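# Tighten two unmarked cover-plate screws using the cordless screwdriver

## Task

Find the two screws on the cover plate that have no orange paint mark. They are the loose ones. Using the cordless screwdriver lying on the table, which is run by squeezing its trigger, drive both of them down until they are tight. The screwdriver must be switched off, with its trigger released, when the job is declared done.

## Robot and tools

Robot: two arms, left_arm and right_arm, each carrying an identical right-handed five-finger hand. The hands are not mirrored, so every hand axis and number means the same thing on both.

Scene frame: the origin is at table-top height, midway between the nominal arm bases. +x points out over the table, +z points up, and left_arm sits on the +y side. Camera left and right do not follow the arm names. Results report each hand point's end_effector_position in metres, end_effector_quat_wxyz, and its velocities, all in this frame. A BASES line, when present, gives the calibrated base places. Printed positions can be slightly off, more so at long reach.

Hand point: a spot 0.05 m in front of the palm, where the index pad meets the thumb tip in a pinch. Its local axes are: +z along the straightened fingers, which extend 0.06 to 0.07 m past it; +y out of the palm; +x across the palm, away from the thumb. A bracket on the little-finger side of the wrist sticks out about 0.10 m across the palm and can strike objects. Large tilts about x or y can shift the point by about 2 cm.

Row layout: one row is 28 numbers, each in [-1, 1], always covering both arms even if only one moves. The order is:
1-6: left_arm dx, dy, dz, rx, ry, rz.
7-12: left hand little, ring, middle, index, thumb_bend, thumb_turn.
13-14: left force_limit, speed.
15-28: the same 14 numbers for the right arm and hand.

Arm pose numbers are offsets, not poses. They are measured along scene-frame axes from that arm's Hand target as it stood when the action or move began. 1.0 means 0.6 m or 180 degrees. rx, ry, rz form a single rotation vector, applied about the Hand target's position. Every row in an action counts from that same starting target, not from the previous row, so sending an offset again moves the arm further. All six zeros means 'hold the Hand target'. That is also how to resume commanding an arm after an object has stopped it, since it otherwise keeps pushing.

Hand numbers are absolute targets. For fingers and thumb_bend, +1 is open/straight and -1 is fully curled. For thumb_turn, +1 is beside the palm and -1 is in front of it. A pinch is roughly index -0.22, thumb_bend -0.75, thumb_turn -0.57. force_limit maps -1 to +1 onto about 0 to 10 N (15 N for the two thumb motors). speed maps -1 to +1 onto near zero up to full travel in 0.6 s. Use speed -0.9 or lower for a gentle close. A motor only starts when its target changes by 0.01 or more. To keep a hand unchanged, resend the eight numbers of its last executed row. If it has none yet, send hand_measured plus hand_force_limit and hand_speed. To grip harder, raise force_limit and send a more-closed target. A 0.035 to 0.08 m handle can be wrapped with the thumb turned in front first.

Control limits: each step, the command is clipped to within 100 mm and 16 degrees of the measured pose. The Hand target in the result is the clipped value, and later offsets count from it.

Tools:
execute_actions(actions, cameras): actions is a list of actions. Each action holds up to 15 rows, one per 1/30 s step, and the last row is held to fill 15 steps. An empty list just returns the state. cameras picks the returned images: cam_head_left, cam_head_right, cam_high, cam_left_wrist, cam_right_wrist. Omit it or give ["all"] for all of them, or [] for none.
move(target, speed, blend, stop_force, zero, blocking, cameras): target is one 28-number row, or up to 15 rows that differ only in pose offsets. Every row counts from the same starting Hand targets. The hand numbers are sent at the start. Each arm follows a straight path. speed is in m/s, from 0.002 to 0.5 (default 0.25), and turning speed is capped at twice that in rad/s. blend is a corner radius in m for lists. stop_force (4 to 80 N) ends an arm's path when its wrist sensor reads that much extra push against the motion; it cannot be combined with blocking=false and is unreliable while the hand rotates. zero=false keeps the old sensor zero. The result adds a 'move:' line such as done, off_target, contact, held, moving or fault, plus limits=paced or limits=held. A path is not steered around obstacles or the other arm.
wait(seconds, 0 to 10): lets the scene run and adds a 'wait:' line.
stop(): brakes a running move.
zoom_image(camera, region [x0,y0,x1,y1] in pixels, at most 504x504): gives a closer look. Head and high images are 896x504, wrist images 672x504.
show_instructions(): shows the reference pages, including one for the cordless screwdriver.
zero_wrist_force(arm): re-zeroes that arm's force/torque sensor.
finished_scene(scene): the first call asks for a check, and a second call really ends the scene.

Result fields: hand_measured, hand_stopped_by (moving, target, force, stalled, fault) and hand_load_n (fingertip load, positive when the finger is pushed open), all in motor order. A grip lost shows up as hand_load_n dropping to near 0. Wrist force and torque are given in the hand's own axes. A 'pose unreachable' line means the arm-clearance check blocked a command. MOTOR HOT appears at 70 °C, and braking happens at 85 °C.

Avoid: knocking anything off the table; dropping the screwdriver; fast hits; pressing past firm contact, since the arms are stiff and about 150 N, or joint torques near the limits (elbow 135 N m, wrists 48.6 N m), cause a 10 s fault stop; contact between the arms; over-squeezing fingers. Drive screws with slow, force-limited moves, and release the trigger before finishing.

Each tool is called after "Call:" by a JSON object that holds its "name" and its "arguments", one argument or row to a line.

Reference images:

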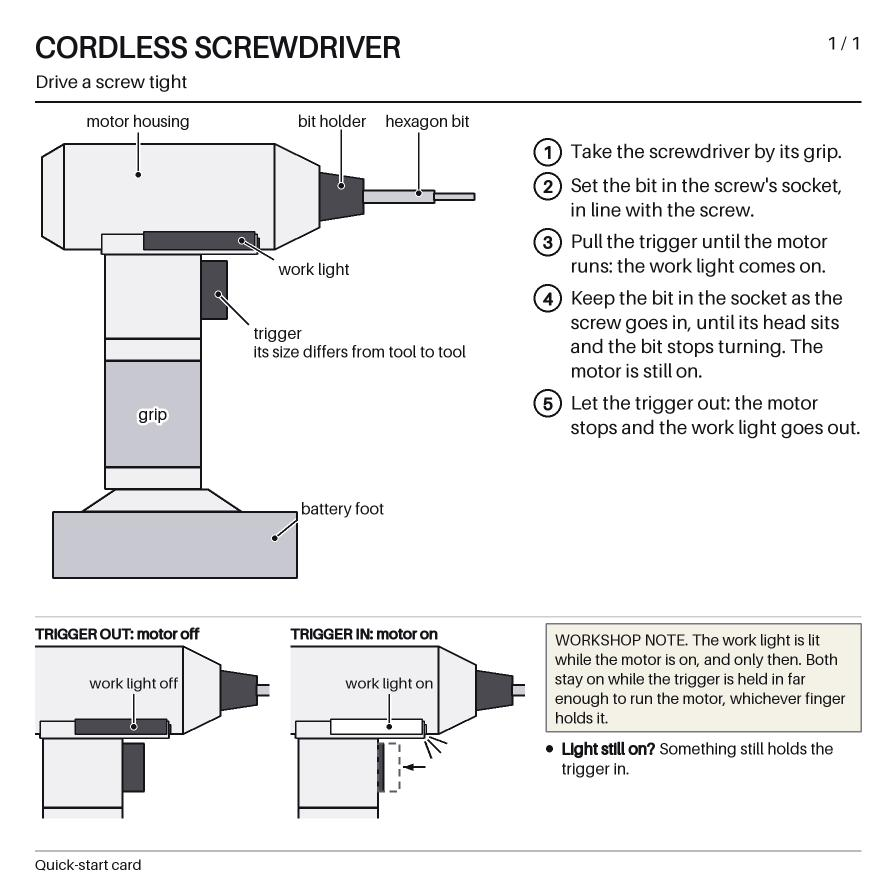

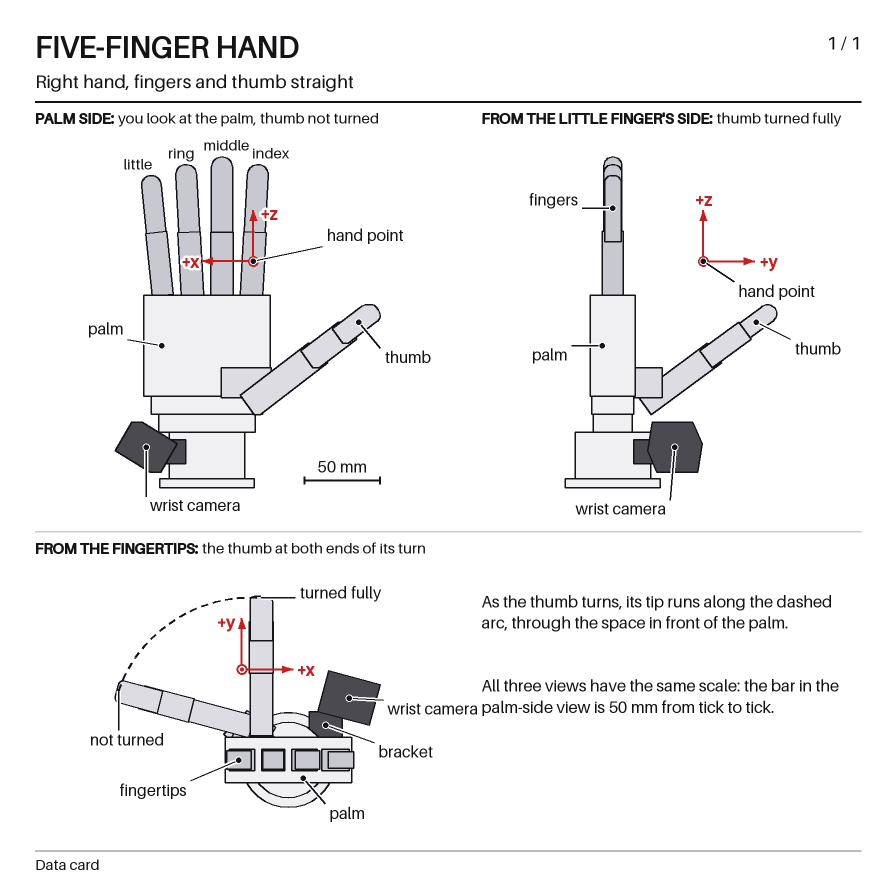

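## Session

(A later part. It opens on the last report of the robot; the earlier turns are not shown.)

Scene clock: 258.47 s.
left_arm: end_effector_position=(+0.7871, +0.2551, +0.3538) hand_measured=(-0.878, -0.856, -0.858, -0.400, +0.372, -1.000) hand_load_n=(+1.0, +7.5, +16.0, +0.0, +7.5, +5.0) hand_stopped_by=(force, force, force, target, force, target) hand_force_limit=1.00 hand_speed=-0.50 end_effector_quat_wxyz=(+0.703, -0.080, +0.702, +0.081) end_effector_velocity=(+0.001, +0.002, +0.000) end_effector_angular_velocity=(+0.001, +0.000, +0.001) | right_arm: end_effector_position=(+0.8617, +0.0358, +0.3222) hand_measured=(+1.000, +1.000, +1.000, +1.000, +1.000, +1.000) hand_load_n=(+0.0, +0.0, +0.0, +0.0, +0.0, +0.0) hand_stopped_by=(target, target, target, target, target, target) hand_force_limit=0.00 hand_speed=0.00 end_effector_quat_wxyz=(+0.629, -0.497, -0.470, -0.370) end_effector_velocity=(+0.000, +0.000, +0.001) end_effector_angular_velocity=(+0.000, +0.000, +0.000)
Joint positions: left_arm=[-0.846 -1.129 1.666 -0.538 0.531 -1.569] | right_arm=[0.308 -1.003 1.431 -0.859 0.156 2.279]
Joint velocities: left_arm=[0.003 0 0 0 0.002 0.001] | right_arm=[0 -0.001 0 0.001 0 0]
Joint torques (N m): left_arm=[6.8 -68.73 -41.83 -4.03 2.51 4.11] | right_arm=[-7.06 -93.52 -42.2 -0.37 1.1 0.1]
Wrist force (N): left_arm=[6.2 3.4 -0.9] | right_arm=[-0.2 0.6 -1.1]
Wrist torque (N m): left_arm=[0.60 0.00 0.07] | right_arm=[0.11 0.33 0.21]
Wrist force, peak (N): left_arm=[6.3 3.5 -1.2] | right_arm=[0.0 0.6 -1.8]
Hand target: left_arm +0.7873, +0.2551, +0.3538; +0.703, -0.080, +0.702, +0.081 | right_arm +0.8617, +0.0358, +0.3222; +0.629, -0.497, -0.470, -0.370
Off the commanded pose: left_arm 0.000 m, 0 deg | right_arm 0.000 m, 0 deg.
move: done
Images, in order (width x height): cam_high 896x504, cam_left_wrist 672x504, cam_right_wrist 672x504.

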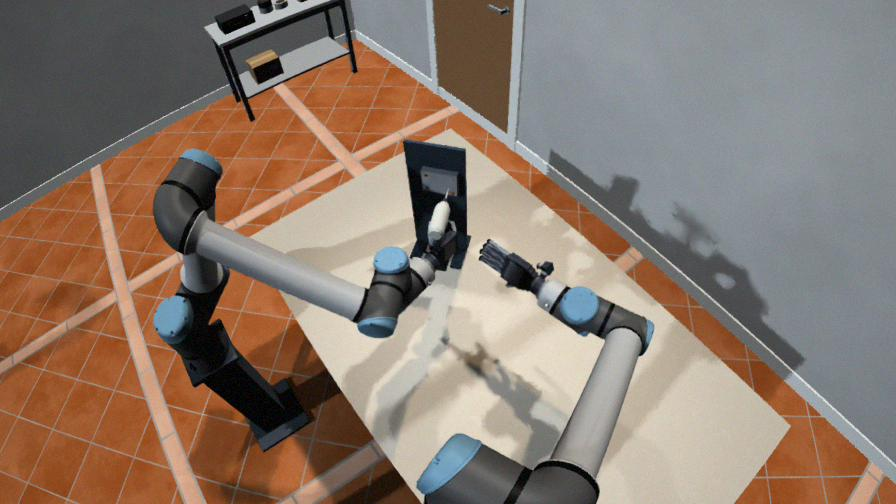

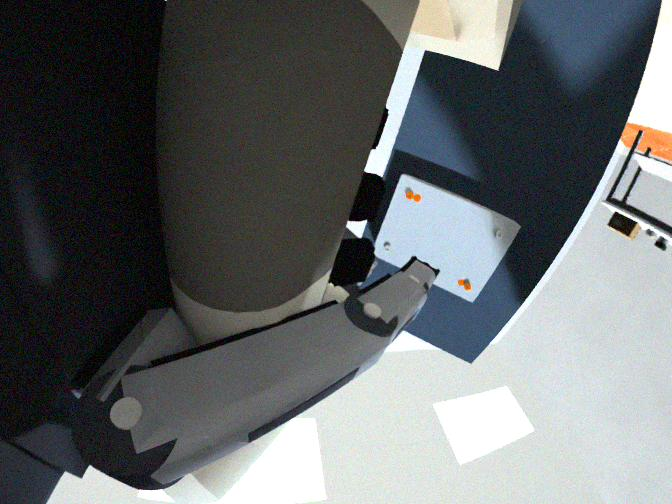

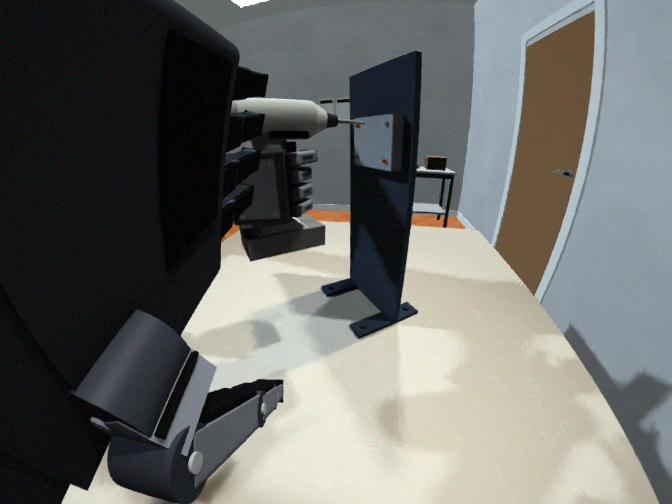

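Call:
{"name": "move", "arguments": {
  "target": [
    [-0.0867,-0.0667,0,0,0,0,-0.97,-0.97,-0.97,-0.4,-0.93,-1,1,-0.5,0,0,0,0,0,0,1,1,1,1,1,1,0,0],
    [-0.0867,-0.0667,-0.34,0,0,0,-0.97,-0.97,-0.97,-0.4,-0.93,-1,1,-0.5,0,0,0,0,0,0,1,1,1,1,1,1,0,0]
  ],
  "speed": 0.12,
  "blend": [0.02,0],
  "cameras": ["cam_right_wrist","cam_high"]
}}

Call:
{"name": "move", "arguments": {
  "target": [0,0,-0.058,0,0,0,-0.97,-0.97,-0.97,-0.4,-0.93,-1,1,-0.5,0,0,0,0,0,0,1,1,1,1,1,1,0,0],
  "speed": 0.012,
  "stop_force": 6,
  "cameras": ["cam_right_wrist","cam_high"]
}}

Scene clock: 261.37 s.
left_arm: end_effector_position=(+0.7348, +0.2156, +0.1496) hand_measured=(-0.878, -0.856, -0.858, -0.400, +0.372, -1.000) hand_load_n=(+1.5, +8.0, +15.5, +0.0, +7.5, +4.5) hand_stopped_by=(force, force, force, target, force, target) hand_force_limit=1.00 hand_speed=-0.50 end_effector_quat_wxyz=(+0.703, -0.080, +0.702, +0.081) end_effector_velocity=(+0.000, +0.000, +0.001) end_effector_angular_velocity=(+0.001, +0.001, +0.001) | right_arm: end_effector_position=(+0.8617, +0.0358, +0.3222) hand_measured=(+1.000, +1.000, +1.000, +1.000, +1.000, +1.000) hand_load_n=(+0.0, +0.0, +0.0, +0.0, +0.0, +0.0) hand_stopped_by=(target, target, target, target, target, target) hand_force_limit=0.00 hand_speed=0.00 end_effector_quat_wxyz=(+0.629, -0.497, -0.470, -0.370) end_effector_velocity=(+0.000, +0.000, +0.001) end_effector_angular_velocity=(+0.001, -0.002, +0.000)
Joint positions: left_arm=[-0.934 -0.936 1.803 -0.869 0.443 -1.568] | right_arm=[0.308 -1.003 1.431 -0.859 0.156 2.279]
Joint velocities: left_arm=[0 -0.001 -0.001 0.002 0 0.001] | right_arm=[0 -0.001 0 0 0 0]
Joint torques (N m): left_arm=[9.9 -93.06 -43.72 2.44 2.34 2.94] | right_arm=[-10.35 -93.94 -41.97 -0.5 1.07 -0.17]
Wrist force (N): left_arm=[6.0 3.5 -1.6] | right_arm=[-0.1 0.7 -1.2]
Wrist torque (N m): left_arm=[0.66 0.06 0.06] | right_arm=[0.12 0.30 0.23]
Wrist force, peak (N): left_arm=[8.7 3.2 -1.4] | right_arm=[0.1 1.1 -1.4]
Hand target: left_arm +0.7348, +0.2155, +0.1497; +0.703, -0.080, +0.702, +0.081 | right_arm +0.8617, +0.0358, +0.3222; +0.629, -0.497, -0.470, -0.370
Off the commanded pose: left_arm 0.001 m, 0 deg | right_arm 0.000 m, 0 deg.
move: done
Images, in order (width x height): cam_high 896x504, cam_right_wrist 672x504.

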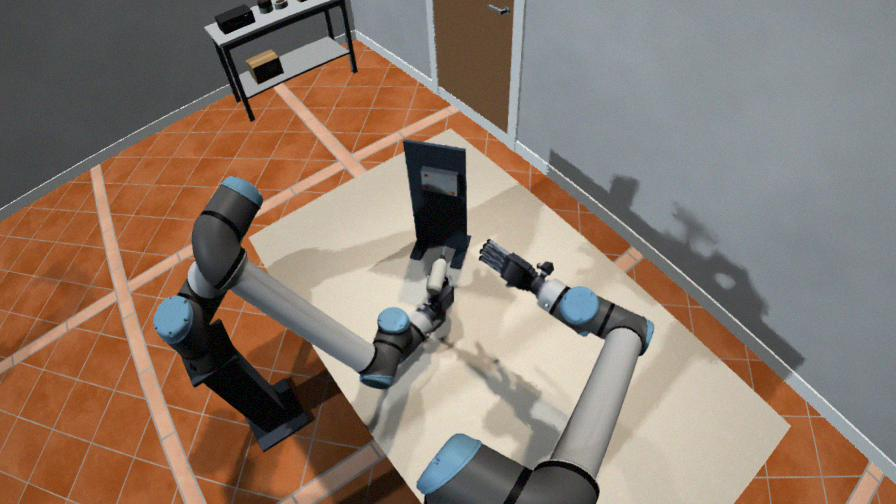

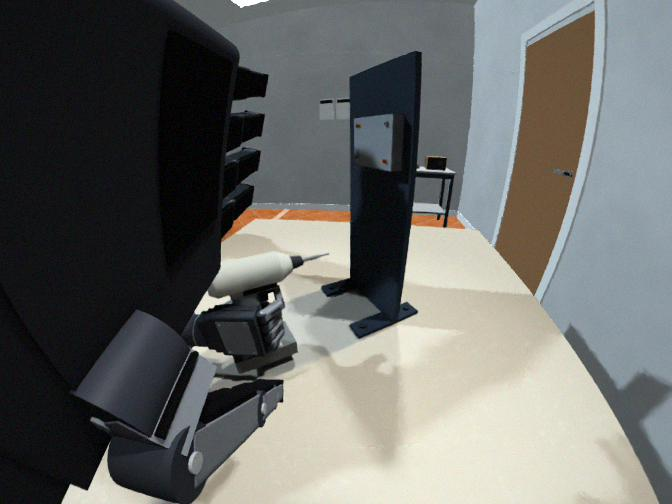

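Scene clock: 264.43 s.
left_arm: end_effector_position=(+0.7348, +0.2155, +0.1265) hand_measured=(-0.878, -0.856, -0.858, -0.400, +0.372, -1.000) hand_load_n=(+2.5, +8.5, +16.0, +0.0, +7.5, +5.0) hand_stopped_by=(force, force, force, target, force, target) hand_force_limit=1.00 hand_speed=-0.50 end_effector_quat_wxyz=(+0.703, -0.080, +0.702, +0.081) end_effector_velocity=(+0.000, +0.000, +0.000) end_effector_angular_velocity=(+0.000, +0.000, +0.000) | right_arm: end_effector_position=(+0.8617, +0.0358, +0.3222) hand_measured=(+1.000, +1.000, +1.000, +1.000, +1.000, +1.000) hand_load_n=(+0.0, +0.0, +0.0, +0.0, +0.0, +0.0) hand_stopped_by=(target, target, target, target, target, target) hand_force_limit=0.00 hand_speed=0.00 end_effector_quat_wxyz=(+0.629, -0.497, -0.470, -0.370) end_effector_velocity=(+0.000, +0.000, +0.001) end_effector_angular_velocity=(+0.000, -0.001, +0.000)
Joint positions: left_arm=[-0.934 -0.906 1.806 -0.902 0.443 -1.569] | right_arm=[0.308 -1.003 1.431 -0.859 0.156 2.279]
Joint velocities: left_arm=[0 0 0 0 -0.001 0] | right_arm=[0 -0.001 0 0 0 0]
Joint torques (N m): left_arm=[6.53 -93.08 -25.48 1.44 2.04 -2.48] | right_arm=[-11.21 -93.23 -42.06 -0.57 0.89 -0.31]
Wrist force (N): left_arm=[4.7 3.1 -0.8] | right_arm=[0.2 0.6 -1.4]
Wrist torque (N m): left_arm=[0.58 -0.02 0.01] | right_arm=[0.12 0.28 0.23]
Wrist force, peak (N): left_arm=[6.4 3.4 -1.1] | right_arm=[0.3 0.6 -1.8]
Hand target: left_arm +0.7348, +0.2155, +0.1266; +0.703, -0.080, +0.702, +0.081 | right_arm +0.8617, +0.0358, +0.3222; +0.629, -0.497, -0.470, -0.370
Off the commanded pose: left_arm 0.012 m, 0 deg | right_arm 0.000 m, 0 deg.
move: contact (left_arm)
Images, in order (width x height): cam_high 896x504, cam_right_wrist 672x504.

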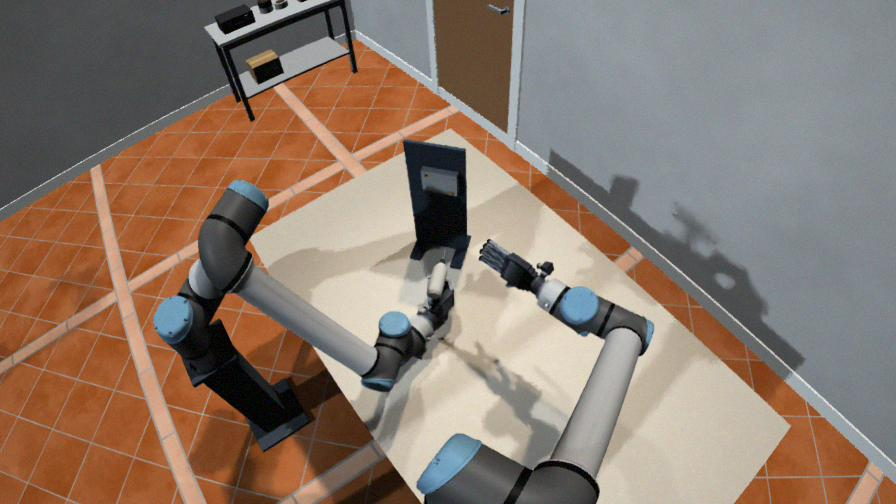

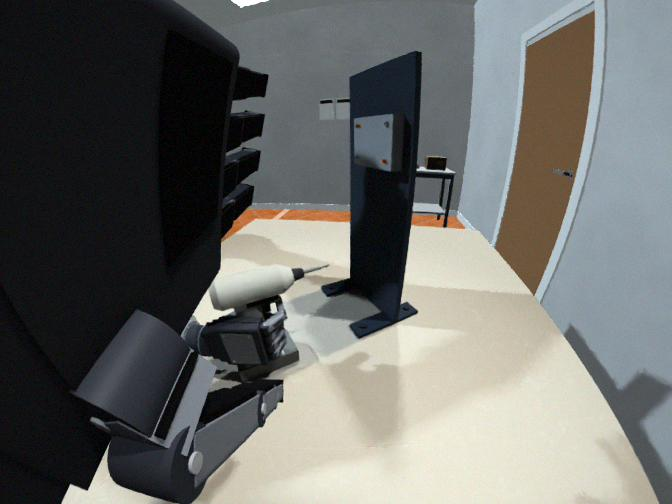

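Call:
{"name": "move", "arguments": {
  "target": [0,0,-0.01,0,0,0,-0.97,-0.97,-0.97,-0.4,-0.93,-1,1,-0.5,0,0,0,0,0,0,1,1,1,1,1,1,0,0],
  "speed": 0.006,
  "stop_force": 10,
  "zero": false,
  "cameras": ["cam_right_wrist","cam_head_left"]
}}

Call:
{"name": "zoom_image", "arguments": {
  "camera": "cam_right_wrist",
  "region": [180, 240, 350, 400]
}}

Scene clock: 265.40 s.
left_arm: end_effector_position=(+0.7348, +0.2155, +0.1262) hand_measured=(-0.878, -0.856, -0.858, -0.400, +0.372, -1.000) hand_load_n=(+3.0, +8.5, +16.0, +0.0, +7.5, +4.5) hand_stopped_by=(force, force, force, target, force, target) hand_force_limit=1.00 hand_speed=-0.50 end_effector_quat_wxyz=(+0.703, -0.080, +0.702, +0.081) end_effector_velocity=(+0.000, +0.000, +0.000) end_effector_angular_velocity=(+0.002, +0.001, +0.001) | right_arm: end_effector_position=(+0.8617, +0.0358, +0.3222) hand_measured=(+1.000, +1.000, +1.000, +1.000, +1.000, +1.000) hand_load_n=(+0.0, +0.0, +0.0, +0.0, +0.0, +0.0) hand_stopped_by=(target, target, target, target, target, target) hand_force_limit=0.00 hand_speed=0.00 end_effector_quat_wxyz=(+0.629, -0.497, -0.470, -0.370) end_effector_velocity=(+0.000, +0.000, +0.000) end_effector_angular_velocity=(-0.001, +0.001, +0.000)
Joint positions: left_arm=[-0.934 -0.906 1.806 -0.902 0.443 -1.569] | right_arm=[0.308 -1.003 1.431 -0.859 0.156 2.279]
Joint velocities: left_arm=[0 0 0 0.001 -0.001 0.001] | right_arm=[0 0 0 0.002 0 0]
Joint torques (N m): left_arm=[4.94 -92.24 -24.47 2.56 2.1 -2.15] | right_arm=[-12.02 -92.47 -41.51 -0.54 1.05 -0.35]
Wrist force (N): left_arm=[0.1 2.7 0.2] | right_arm=[-0.2 0.8 -1.3]
Wrist torque (N m): left_arm=[0.56 -0.26 -0.12] | right_arm=[0.14 0.33 0.22]
Wrist force, peak (N): left_arm=[-7.0 3.6 -3.9] | right_arm=[0.2 0.9 -1.4]
Hand target: left_arm +0.7348, +0.2155, +0.1262; +0.703, -0.080, +0.702, +0.081 | right_arm +0.8617, +0.0358, +0.3222; +0.629, -0.497, -0.470, -0.370
Off the commanded pose: left_arm 0.006 m, 0 deg | right_arm 0.000 m, 0 deg.
move: contact (left_arm)
Images, in order (width x height): cam_head_left 896x504, cam_right_wrist 672x504.

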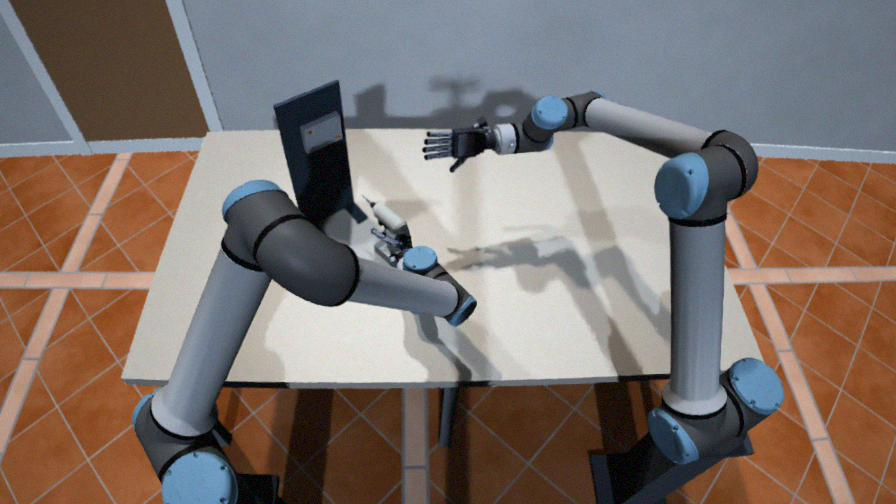

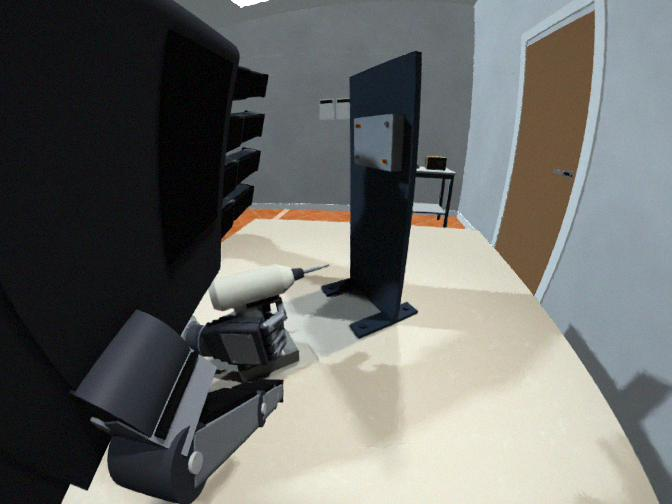

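Scaled by 2.965 from the camera's 672x504 image, which has a finer 960x720 frame.

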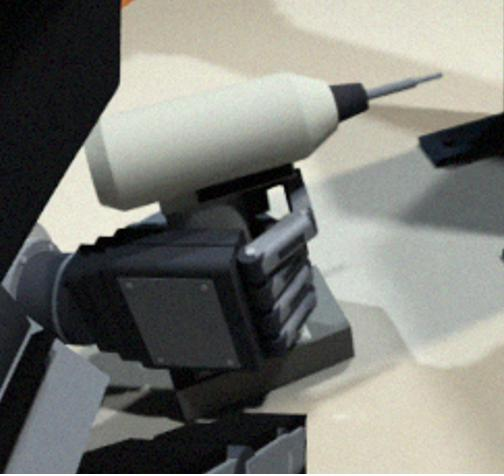

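Call:
{"name": "move", "arguments": {
  "target": [0,0,0,0,0,0,-0.75,-0.75,-0.75,-0.2,0.55,-1,0.4,-0.85,0,0,0,0,0,0,1,1,1,1,1,1,0,0],
  "cameras": ["cam_right_wrist"]
}}

Call:
{"name": "move", "arguments": {
  "target": [0,0,0,0,0,0,0.6,0.6,0.8,1,1,-1,0.4,-0.6,0,0,0,0,0,0,1,1,1,1,1,1,0,0],
  "cameras": ["cam_right_wrist"]
}}

Call:
{"name": "zoom_image", "arguments": {
  "camera": "cam_right_wrist",
  "region": [180, 240, 350, 400]
}}

Scene clock: 267.07 s.
left_arm: end_effector_position=(+0.7348, +0.2155, +0.1262) hand_measured=(-0.750, -0.750, -0.750, -0.200, +0.550, -1.000) hand_load_n=(+0.0, +0.0, +0.0, +0.0, +0.0, +0.0) hand_stopped_by=(target, target, target, target, target, target) hand_force_limit=0.40 hand_speed=-0.85 end_effector_quat_wxyz=(+0.703, -0.080, +0.702, +0.081) end_effector_velocity=(+0.000, +0.000, +0.000) end_effector_angular_velocity=(+0.000, +0.000, +0.000) | right_arm: end_effector_position=(+0.8617, +0.0358, +0.3222) hand_measured=(+1.000, +1.000, +1.000, +1.000, +1.000, +1.000) hand_load_n=(+0.0, +0.0, +0.0, +0.0, +0.0, +0.0) hand_stopped_by=(target, target, target, target, target, target) hand_force_limit=0.00 hand_speed=0.00 end_effector_quat_wxyz=(+0.629, -0.497, -0.470, -0.370) end_effector_velocity=(+0.000, +0.000, +0.000) end_effector_angular_velocity=(+0.000, -0.001, +0.000)
Joint positions: left_arm=[-0.934 -0.906 1.806 -0.902 0.443 -1.569] | right_arm=[0.308 -1.003 1.431 -0.859 0.156 2.279]
Joint velocities: left_arm=[0 0 0 0 0 0] | right_arm=[0 0 0 -0.002 0 0]
Joint torques (N m): left_arm=[8.61 -84.86 -20.78 0.01 1.16 -1.29] | right_arm=[-10.96 -92.83 -41.6 -0.52 1.13 -0.5]
Wrist force (N): left_arm=[-0.7 3.3 -1.5] | right_arm=[0.0 0.4 -1.0]
Wrist torque (N m): left_arm=[0.65 0.25 -0.07] | right_arm=[0.07 0.29 0.21]
Wrist force, peak (N): left_arm=[3.8 3.2 -1.8] | right_arm=[0.0 0.9 -1.6]
Hand target: left_arm +0.7348, +0.2155, +0.1262; +0.703, -0.080, +0.702, +0.081 | right_arm +0.8617, +0.0358, +0.3222; +0.629, -0.497, -0.470, -0.370
Off the commanded pose: left_arm 0.000 m, 0 deg | right_arm 0.000 m, 0 deg.
move: done
Images, in order (width x height): cam_right_wrist 672x504.

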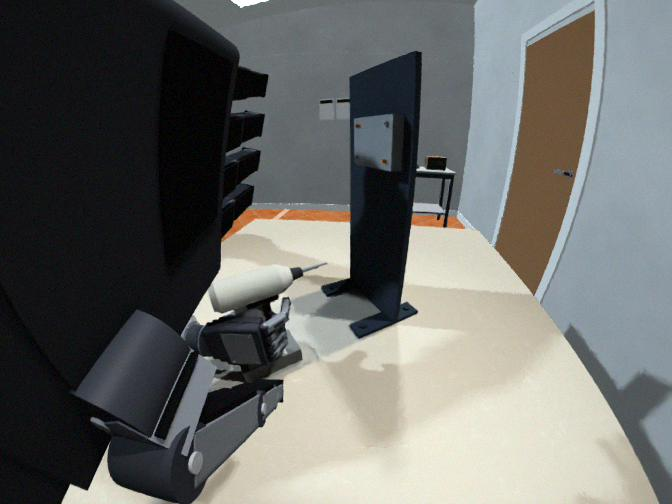

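Scene clock: 269.67 s.
left_arm: end_effector_position=(+0.7348, +0.2155, +0.1262) hand_measured=(+0.600, +0.600, +0.800, +1.000, +1.000, -1.000) hand_load_n=(+0.0, +0.0, +0.0, +0.0, +0.0, +0.0) hand_stopped_by=(target, target, target, target, target, target) hand_force_limit=0.40 hand_speed=-0.60 end_effector_quat_wxyz=(+0.703, -0.080, +0.702, +0.081) end_effector_velocity=(+0.000, +0.000, +0.000) end_effector_angular_velocity=(+0.000, +0.000, +0.000) | right_arm: end_effector_position=(+0.8617, +0.0358, +0.3222) hand_measured=(+1.000, +1.000, +1.000, +1.000, +1.000, +1.000) hand_load_n=(+0.0, +0.0, +0.0, +0.0, +0.0, +0.0) hand_stopped_by=(target, target, target, target, target, target) hand_force_limit=0.00 hand_speed=0.00 end_effector_quat_wxyz=(+0.629, -0.497, -0.470, -0.370) end_effector_velocity=(+0.000, +0.000, +0.001) end_effector_angular_velocity=(+0.001, -0.002, +0.000)
Joint positions: left_arm=[-0.934 -0.906 1.806 -0.902 0.443 -1.569] | right_arm=[0.308 -1.003 1.431 -0.859 0.156 2.279]
Joint velocities: left_arm=[0 -0.001 0 0 0 0] | right_arm=[0 -0.001 0 -0.001 0 0]
Joint torques (N m): left_arm=[5 -72.5 -16.81 -4.05 0.82 0.68] | right_arm=[-11.69 -91.84 -41.34 -0.65 1.08 -0.59]
Wrist force (N): left_arm=[-1.5 3.2 -1.4] | right_arm=[0.0 0.6 -1.4]
Wrist torque (N m): left_arm=[0.62 0.38 -0.11] | right_arm=[0.12 0.30 0.22]
Wrist force, peak (N): left_arm=[-1.1 3.4 -1.7] | right_arm=[-0.1 0.9 -1.4]
Hand target: left_arm +0.7348, +0.2155, +0.1262; +0.703, -0.080, +0.702, +0.081 | right_arm +0.8617, +0.0358, +0.3222; +0.629, -0.497, -0.470, -0.370
Off the commanded pose: left_arm 0.000 m, 0 deg | right_arm 0.000 m, 0 deg.
move: done
Images, in order (width x height): cam_right_wrist 672x504.

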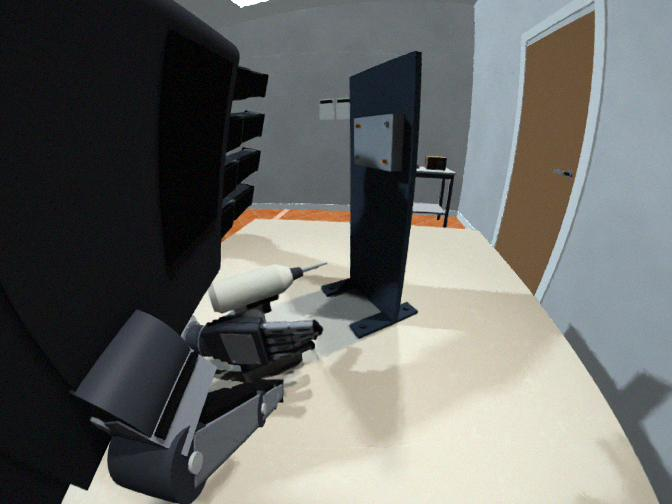

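Scaled by 2.965 from the camera's 672x504 image, which has a finer 960x720 frame.

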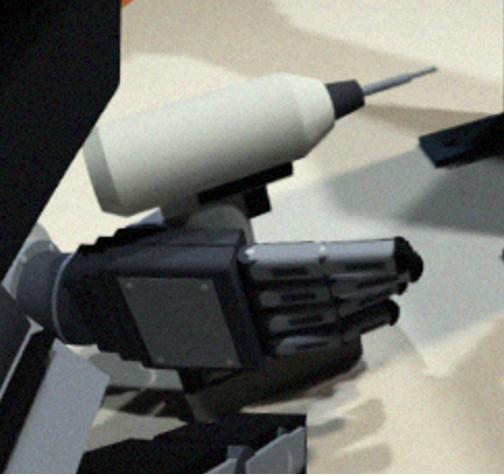

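Call:
{"name": "move", "arguments": {
  "target": [0.0023,-0.0097,0,0,0,0,0.6,0.6,0.8,1,1,-1,0.4,-0.6,0,0,0,0,0,0,1,1,1,1,1,1,0,0],
  "speed": 0.02,
  "stop_force": 4,
  "cameras": []
}}

Call:
{"name": "move", "arguments": {
  "target": [-0.24,-0.0554,0,0,0,0,0.6,0.6,0.8,1,1,-1,0.4,-0.6,0,0,0,0,0,0,1,1,1,1,1,1,0,0],
  "speed": 0.04,
  "stop_force": 5,
  "cameras": ["cam_right_wrist","cam_high","cam_left_wrist"]
}}

Call:
{"name": "zoom_image", "arguments": {
  "camera": "cam_right_wrist",
  "region": [180, 240, 350, 400]
}}

Scene clock: 271.77 s.
left_arm: end_effector_position=(+0.7362, +0.2097, +0.1262) hand_measured=(+0.600, +0.600, +0.800, +1.000, +1.000, -1.000) hand_load_n=(+0.0, +0.0, +0.0, +0.0, +0.0, +0.0) hand_stopped_by=(target, target, target, target, target, target) hand_force_limit=0.40 hand_speed=-0.60 end_effector_quat_wxyz=(+0.703, -0.080, +0.702, +0.081) end_effector_velocity=(+0.000, +0.000, +0.000) end_effector_angular_velocity=(+0.000, +0.000, +0.001) | right_arm: end_effector_position=(+0.8617, +0.0358, +0.3222) hand_measured=(+1.000, +1.000, +1.000, +1.000, +1.000, +1.000) hand_load_n=(+0.0, +0.0, +0.0, +0.0, +0.0, +0.0) hand_stopped_by=(target, target, target, target, target, target) hand_force_limit=0.00 hand_speed=0.00 end_effector_quat_wxyz=(+0.629, -0.497, -0.470, -0.370) end_effector_velocity=(+0.000, +0.000, +0.000) end_effector_angular_velocity=(+0.000, -0.001, +0.000)
Joint positions: left_arm=[-0.937 -0.901 1.795 -0.897 0.439 -1.569] | right_arm=[0.308 -1.003 1.431 -0.859 0.156 2.279]
Joint velocities: left_arm=[0 -0.001 0 0 -0.001 0] | right_arm=[0 0 0 -0.001 0 0]
Joint torques (N m): left_arm=[9.39 -89.6 -15.55 -4.1 1.47 3.49] | right_arm=[-11.88 -91.86 -40.84 -0.75 1.02 -0.68]
Wrist force (N): left_arm=[-1.0 3.3 -1.6] | right_arm=[0.2 0.7 -1.2]
Wrist torque (N m): left_arm=[0.62 0.30 -0.07] | right_arm=[0.13 0.26 0.24]
Wrist force, peak (N): left_arm=[-1.0 4.8 -2.2] | right_arm=[-0.2 0.9 -1.5]
Hand target: left_arm +0.7362, +0.2097, +0.1262; +0.703, -0.080, +0.702, +0.081 | right_arm +0.8617, +0.0358, +0.3222; +0.629, -0.497, -0.470, -0.370
Off the commanded pose: left_arm 0.000 m, 0 deg | right_arm 0.000 m, 0 deg.
move: done
No camera images: "cameras" was empty.

Scene clock: 276.63 s.
left_arm: end_effector_position=(+0.5920, +0.1765, +0.1263) hand_measured=(+0.600, +0.600, +0.800, +1.000, +1.000, -1.000) hand_load_n=(+0.0, +0.0, +0.0, +0.0, -0.5, -0.5) hand_stopped_by=(target, target, target, target, target, target) hand_force_limit=0.40 hand_speed=-0.60 end_effector_quat_wxyz=(+0.703, -0.080, +0.702, +0.081) end_effector_velocity=(+0.000, +0.000, +0.000) end_effector_angular_velocity=(+0.000, +0.000, +0.000) | right_arm: end_effector_position=(+0.8617, +0.0358, +0.3222) hand_measured=(+1.000, +1.000, +1.000, +1.000, +1.000, +1.000) hand_load_n=(+0.0, +0.0, -0.5, +0.0, +0.0, +0.0) hand_stopped_by=(target, target, target, target, target, target) hand_force_limit=0.00 hand_speed=0.00 end_effector_quat_wxyz=(+0.629, -0.497, -0.470, -0.370) end_effector_velocity=(+0.000, +0.000, -0.001) end_effector_angular_velocity=(+0.000, +0.001, +0.000)
Joint positions: left_arm=[-1.138 -0.987 1.973 -0.989 0.239 -1.568] | right_arm=[0.308 -1.003 1.431 -0.859 0.156 2.279]
Joint velocities: left_arm=[0 0.001 0 0 0 -0.001] | right_arm=[0 0.001 0 0 0 0]
Joint torques (N m): left_arm=[7.35 -50.29 -35.75 2.76 2.35 2.36] | right_arm=[-11.83 -91.85 -40.43 -0.77 1.2 -1.06]
Wrist force (N): left_arm=[-1.1 3.4 -1.3] | right_arm=[-0.2 0.9 -1.3]
Wrist torque (N m): left_arm=[0.60 0.31 -0.08] | right_arm=[0.16 0.33 0.22]
Wrist force, peak (N): left_arm=[-0.9 3.8 -2.0] | right_arm=[-0.1 1.0 -1.6]
Hand target: left_arm +0.5920, +0.1766, +0.1263; +0.703, -0.080, +0.702, +0.081 | right_arm +0.8617, +0.0358, +0.3222; +0.629, -0.497, -0.470, -0.370
Off the commanded pose: left_arm 0.000 m, 0 deg | right_arm 0.000 m, 0 deg.
move: done
Images, in order (width x height): cam_high 896x504, cam_left_wrist 672x504, cam_right_wrist 672x504.

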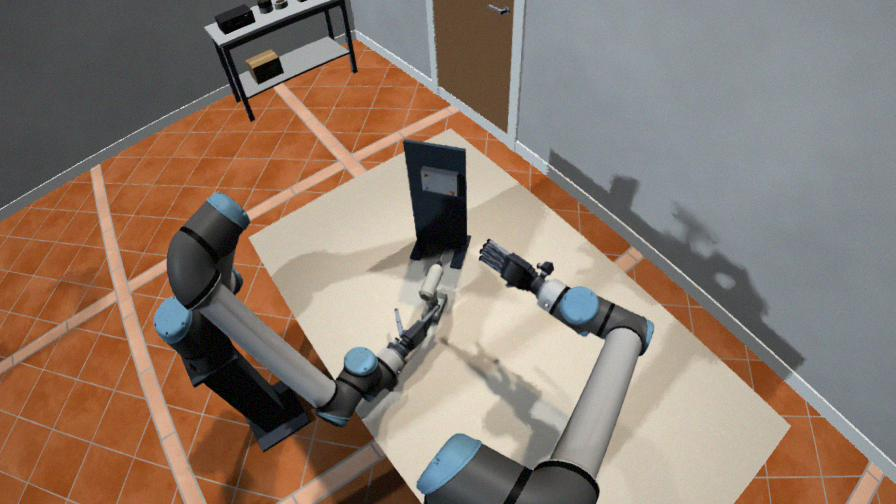

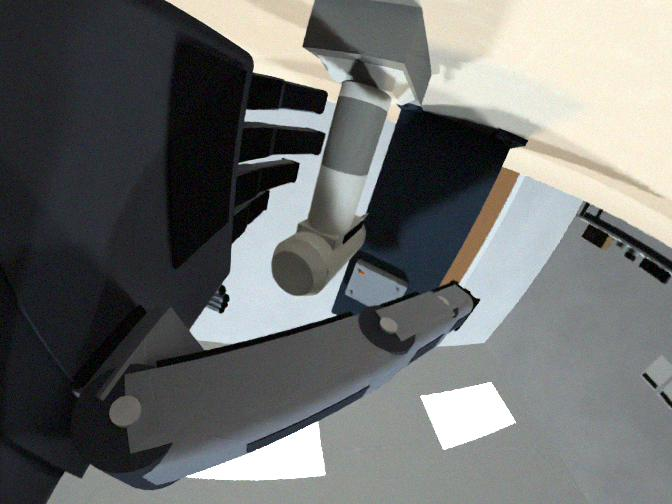

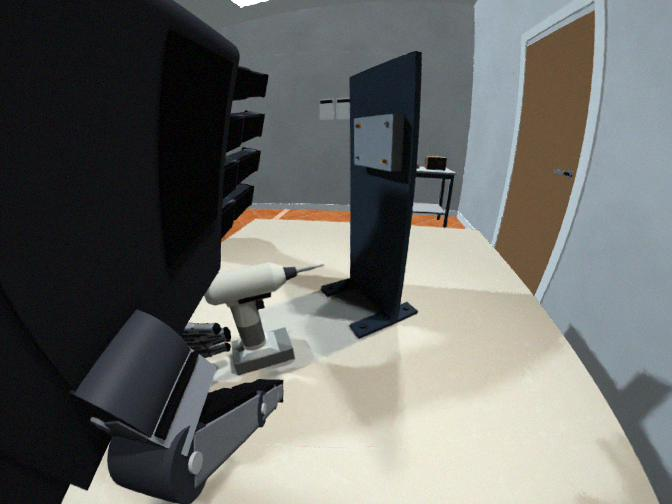

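Scaled by 2.965 from the camera's 672x504 image, which has a finer 960x720 frame.

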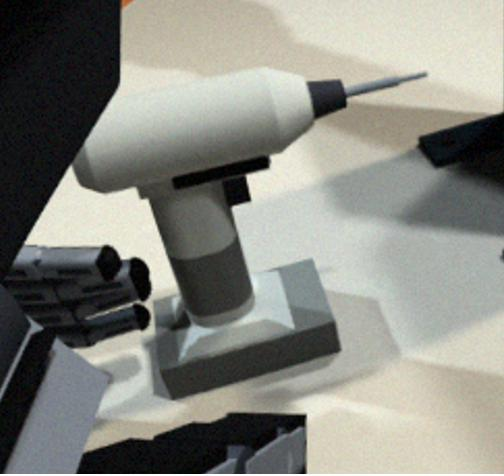

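Call:
{"name": "zoom_image", "arguments": {
  "camera": "cam_right_wrist",
  "region": [340, 100, 420, 180]
}}

Call:
{"name": "finished_scene", "arguments": {
  "scene": 1
}}

Scaled by 6.300 from the camera's 672x504 image, which has a finer 960x720 frame.

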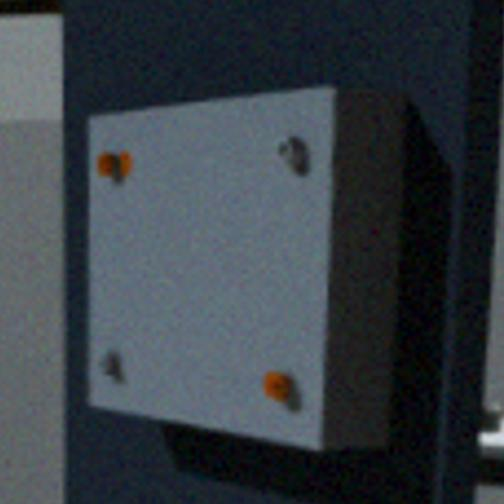

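This call ended nothing. Check each condition of the task against the scene as it is now, look again where you are not sure, and mend what is not met. Then call finished_scene again.

Call:
{"name": "finished_scene", "arguments": {
  "scene": 1
}}

The scene is finished: the task was done.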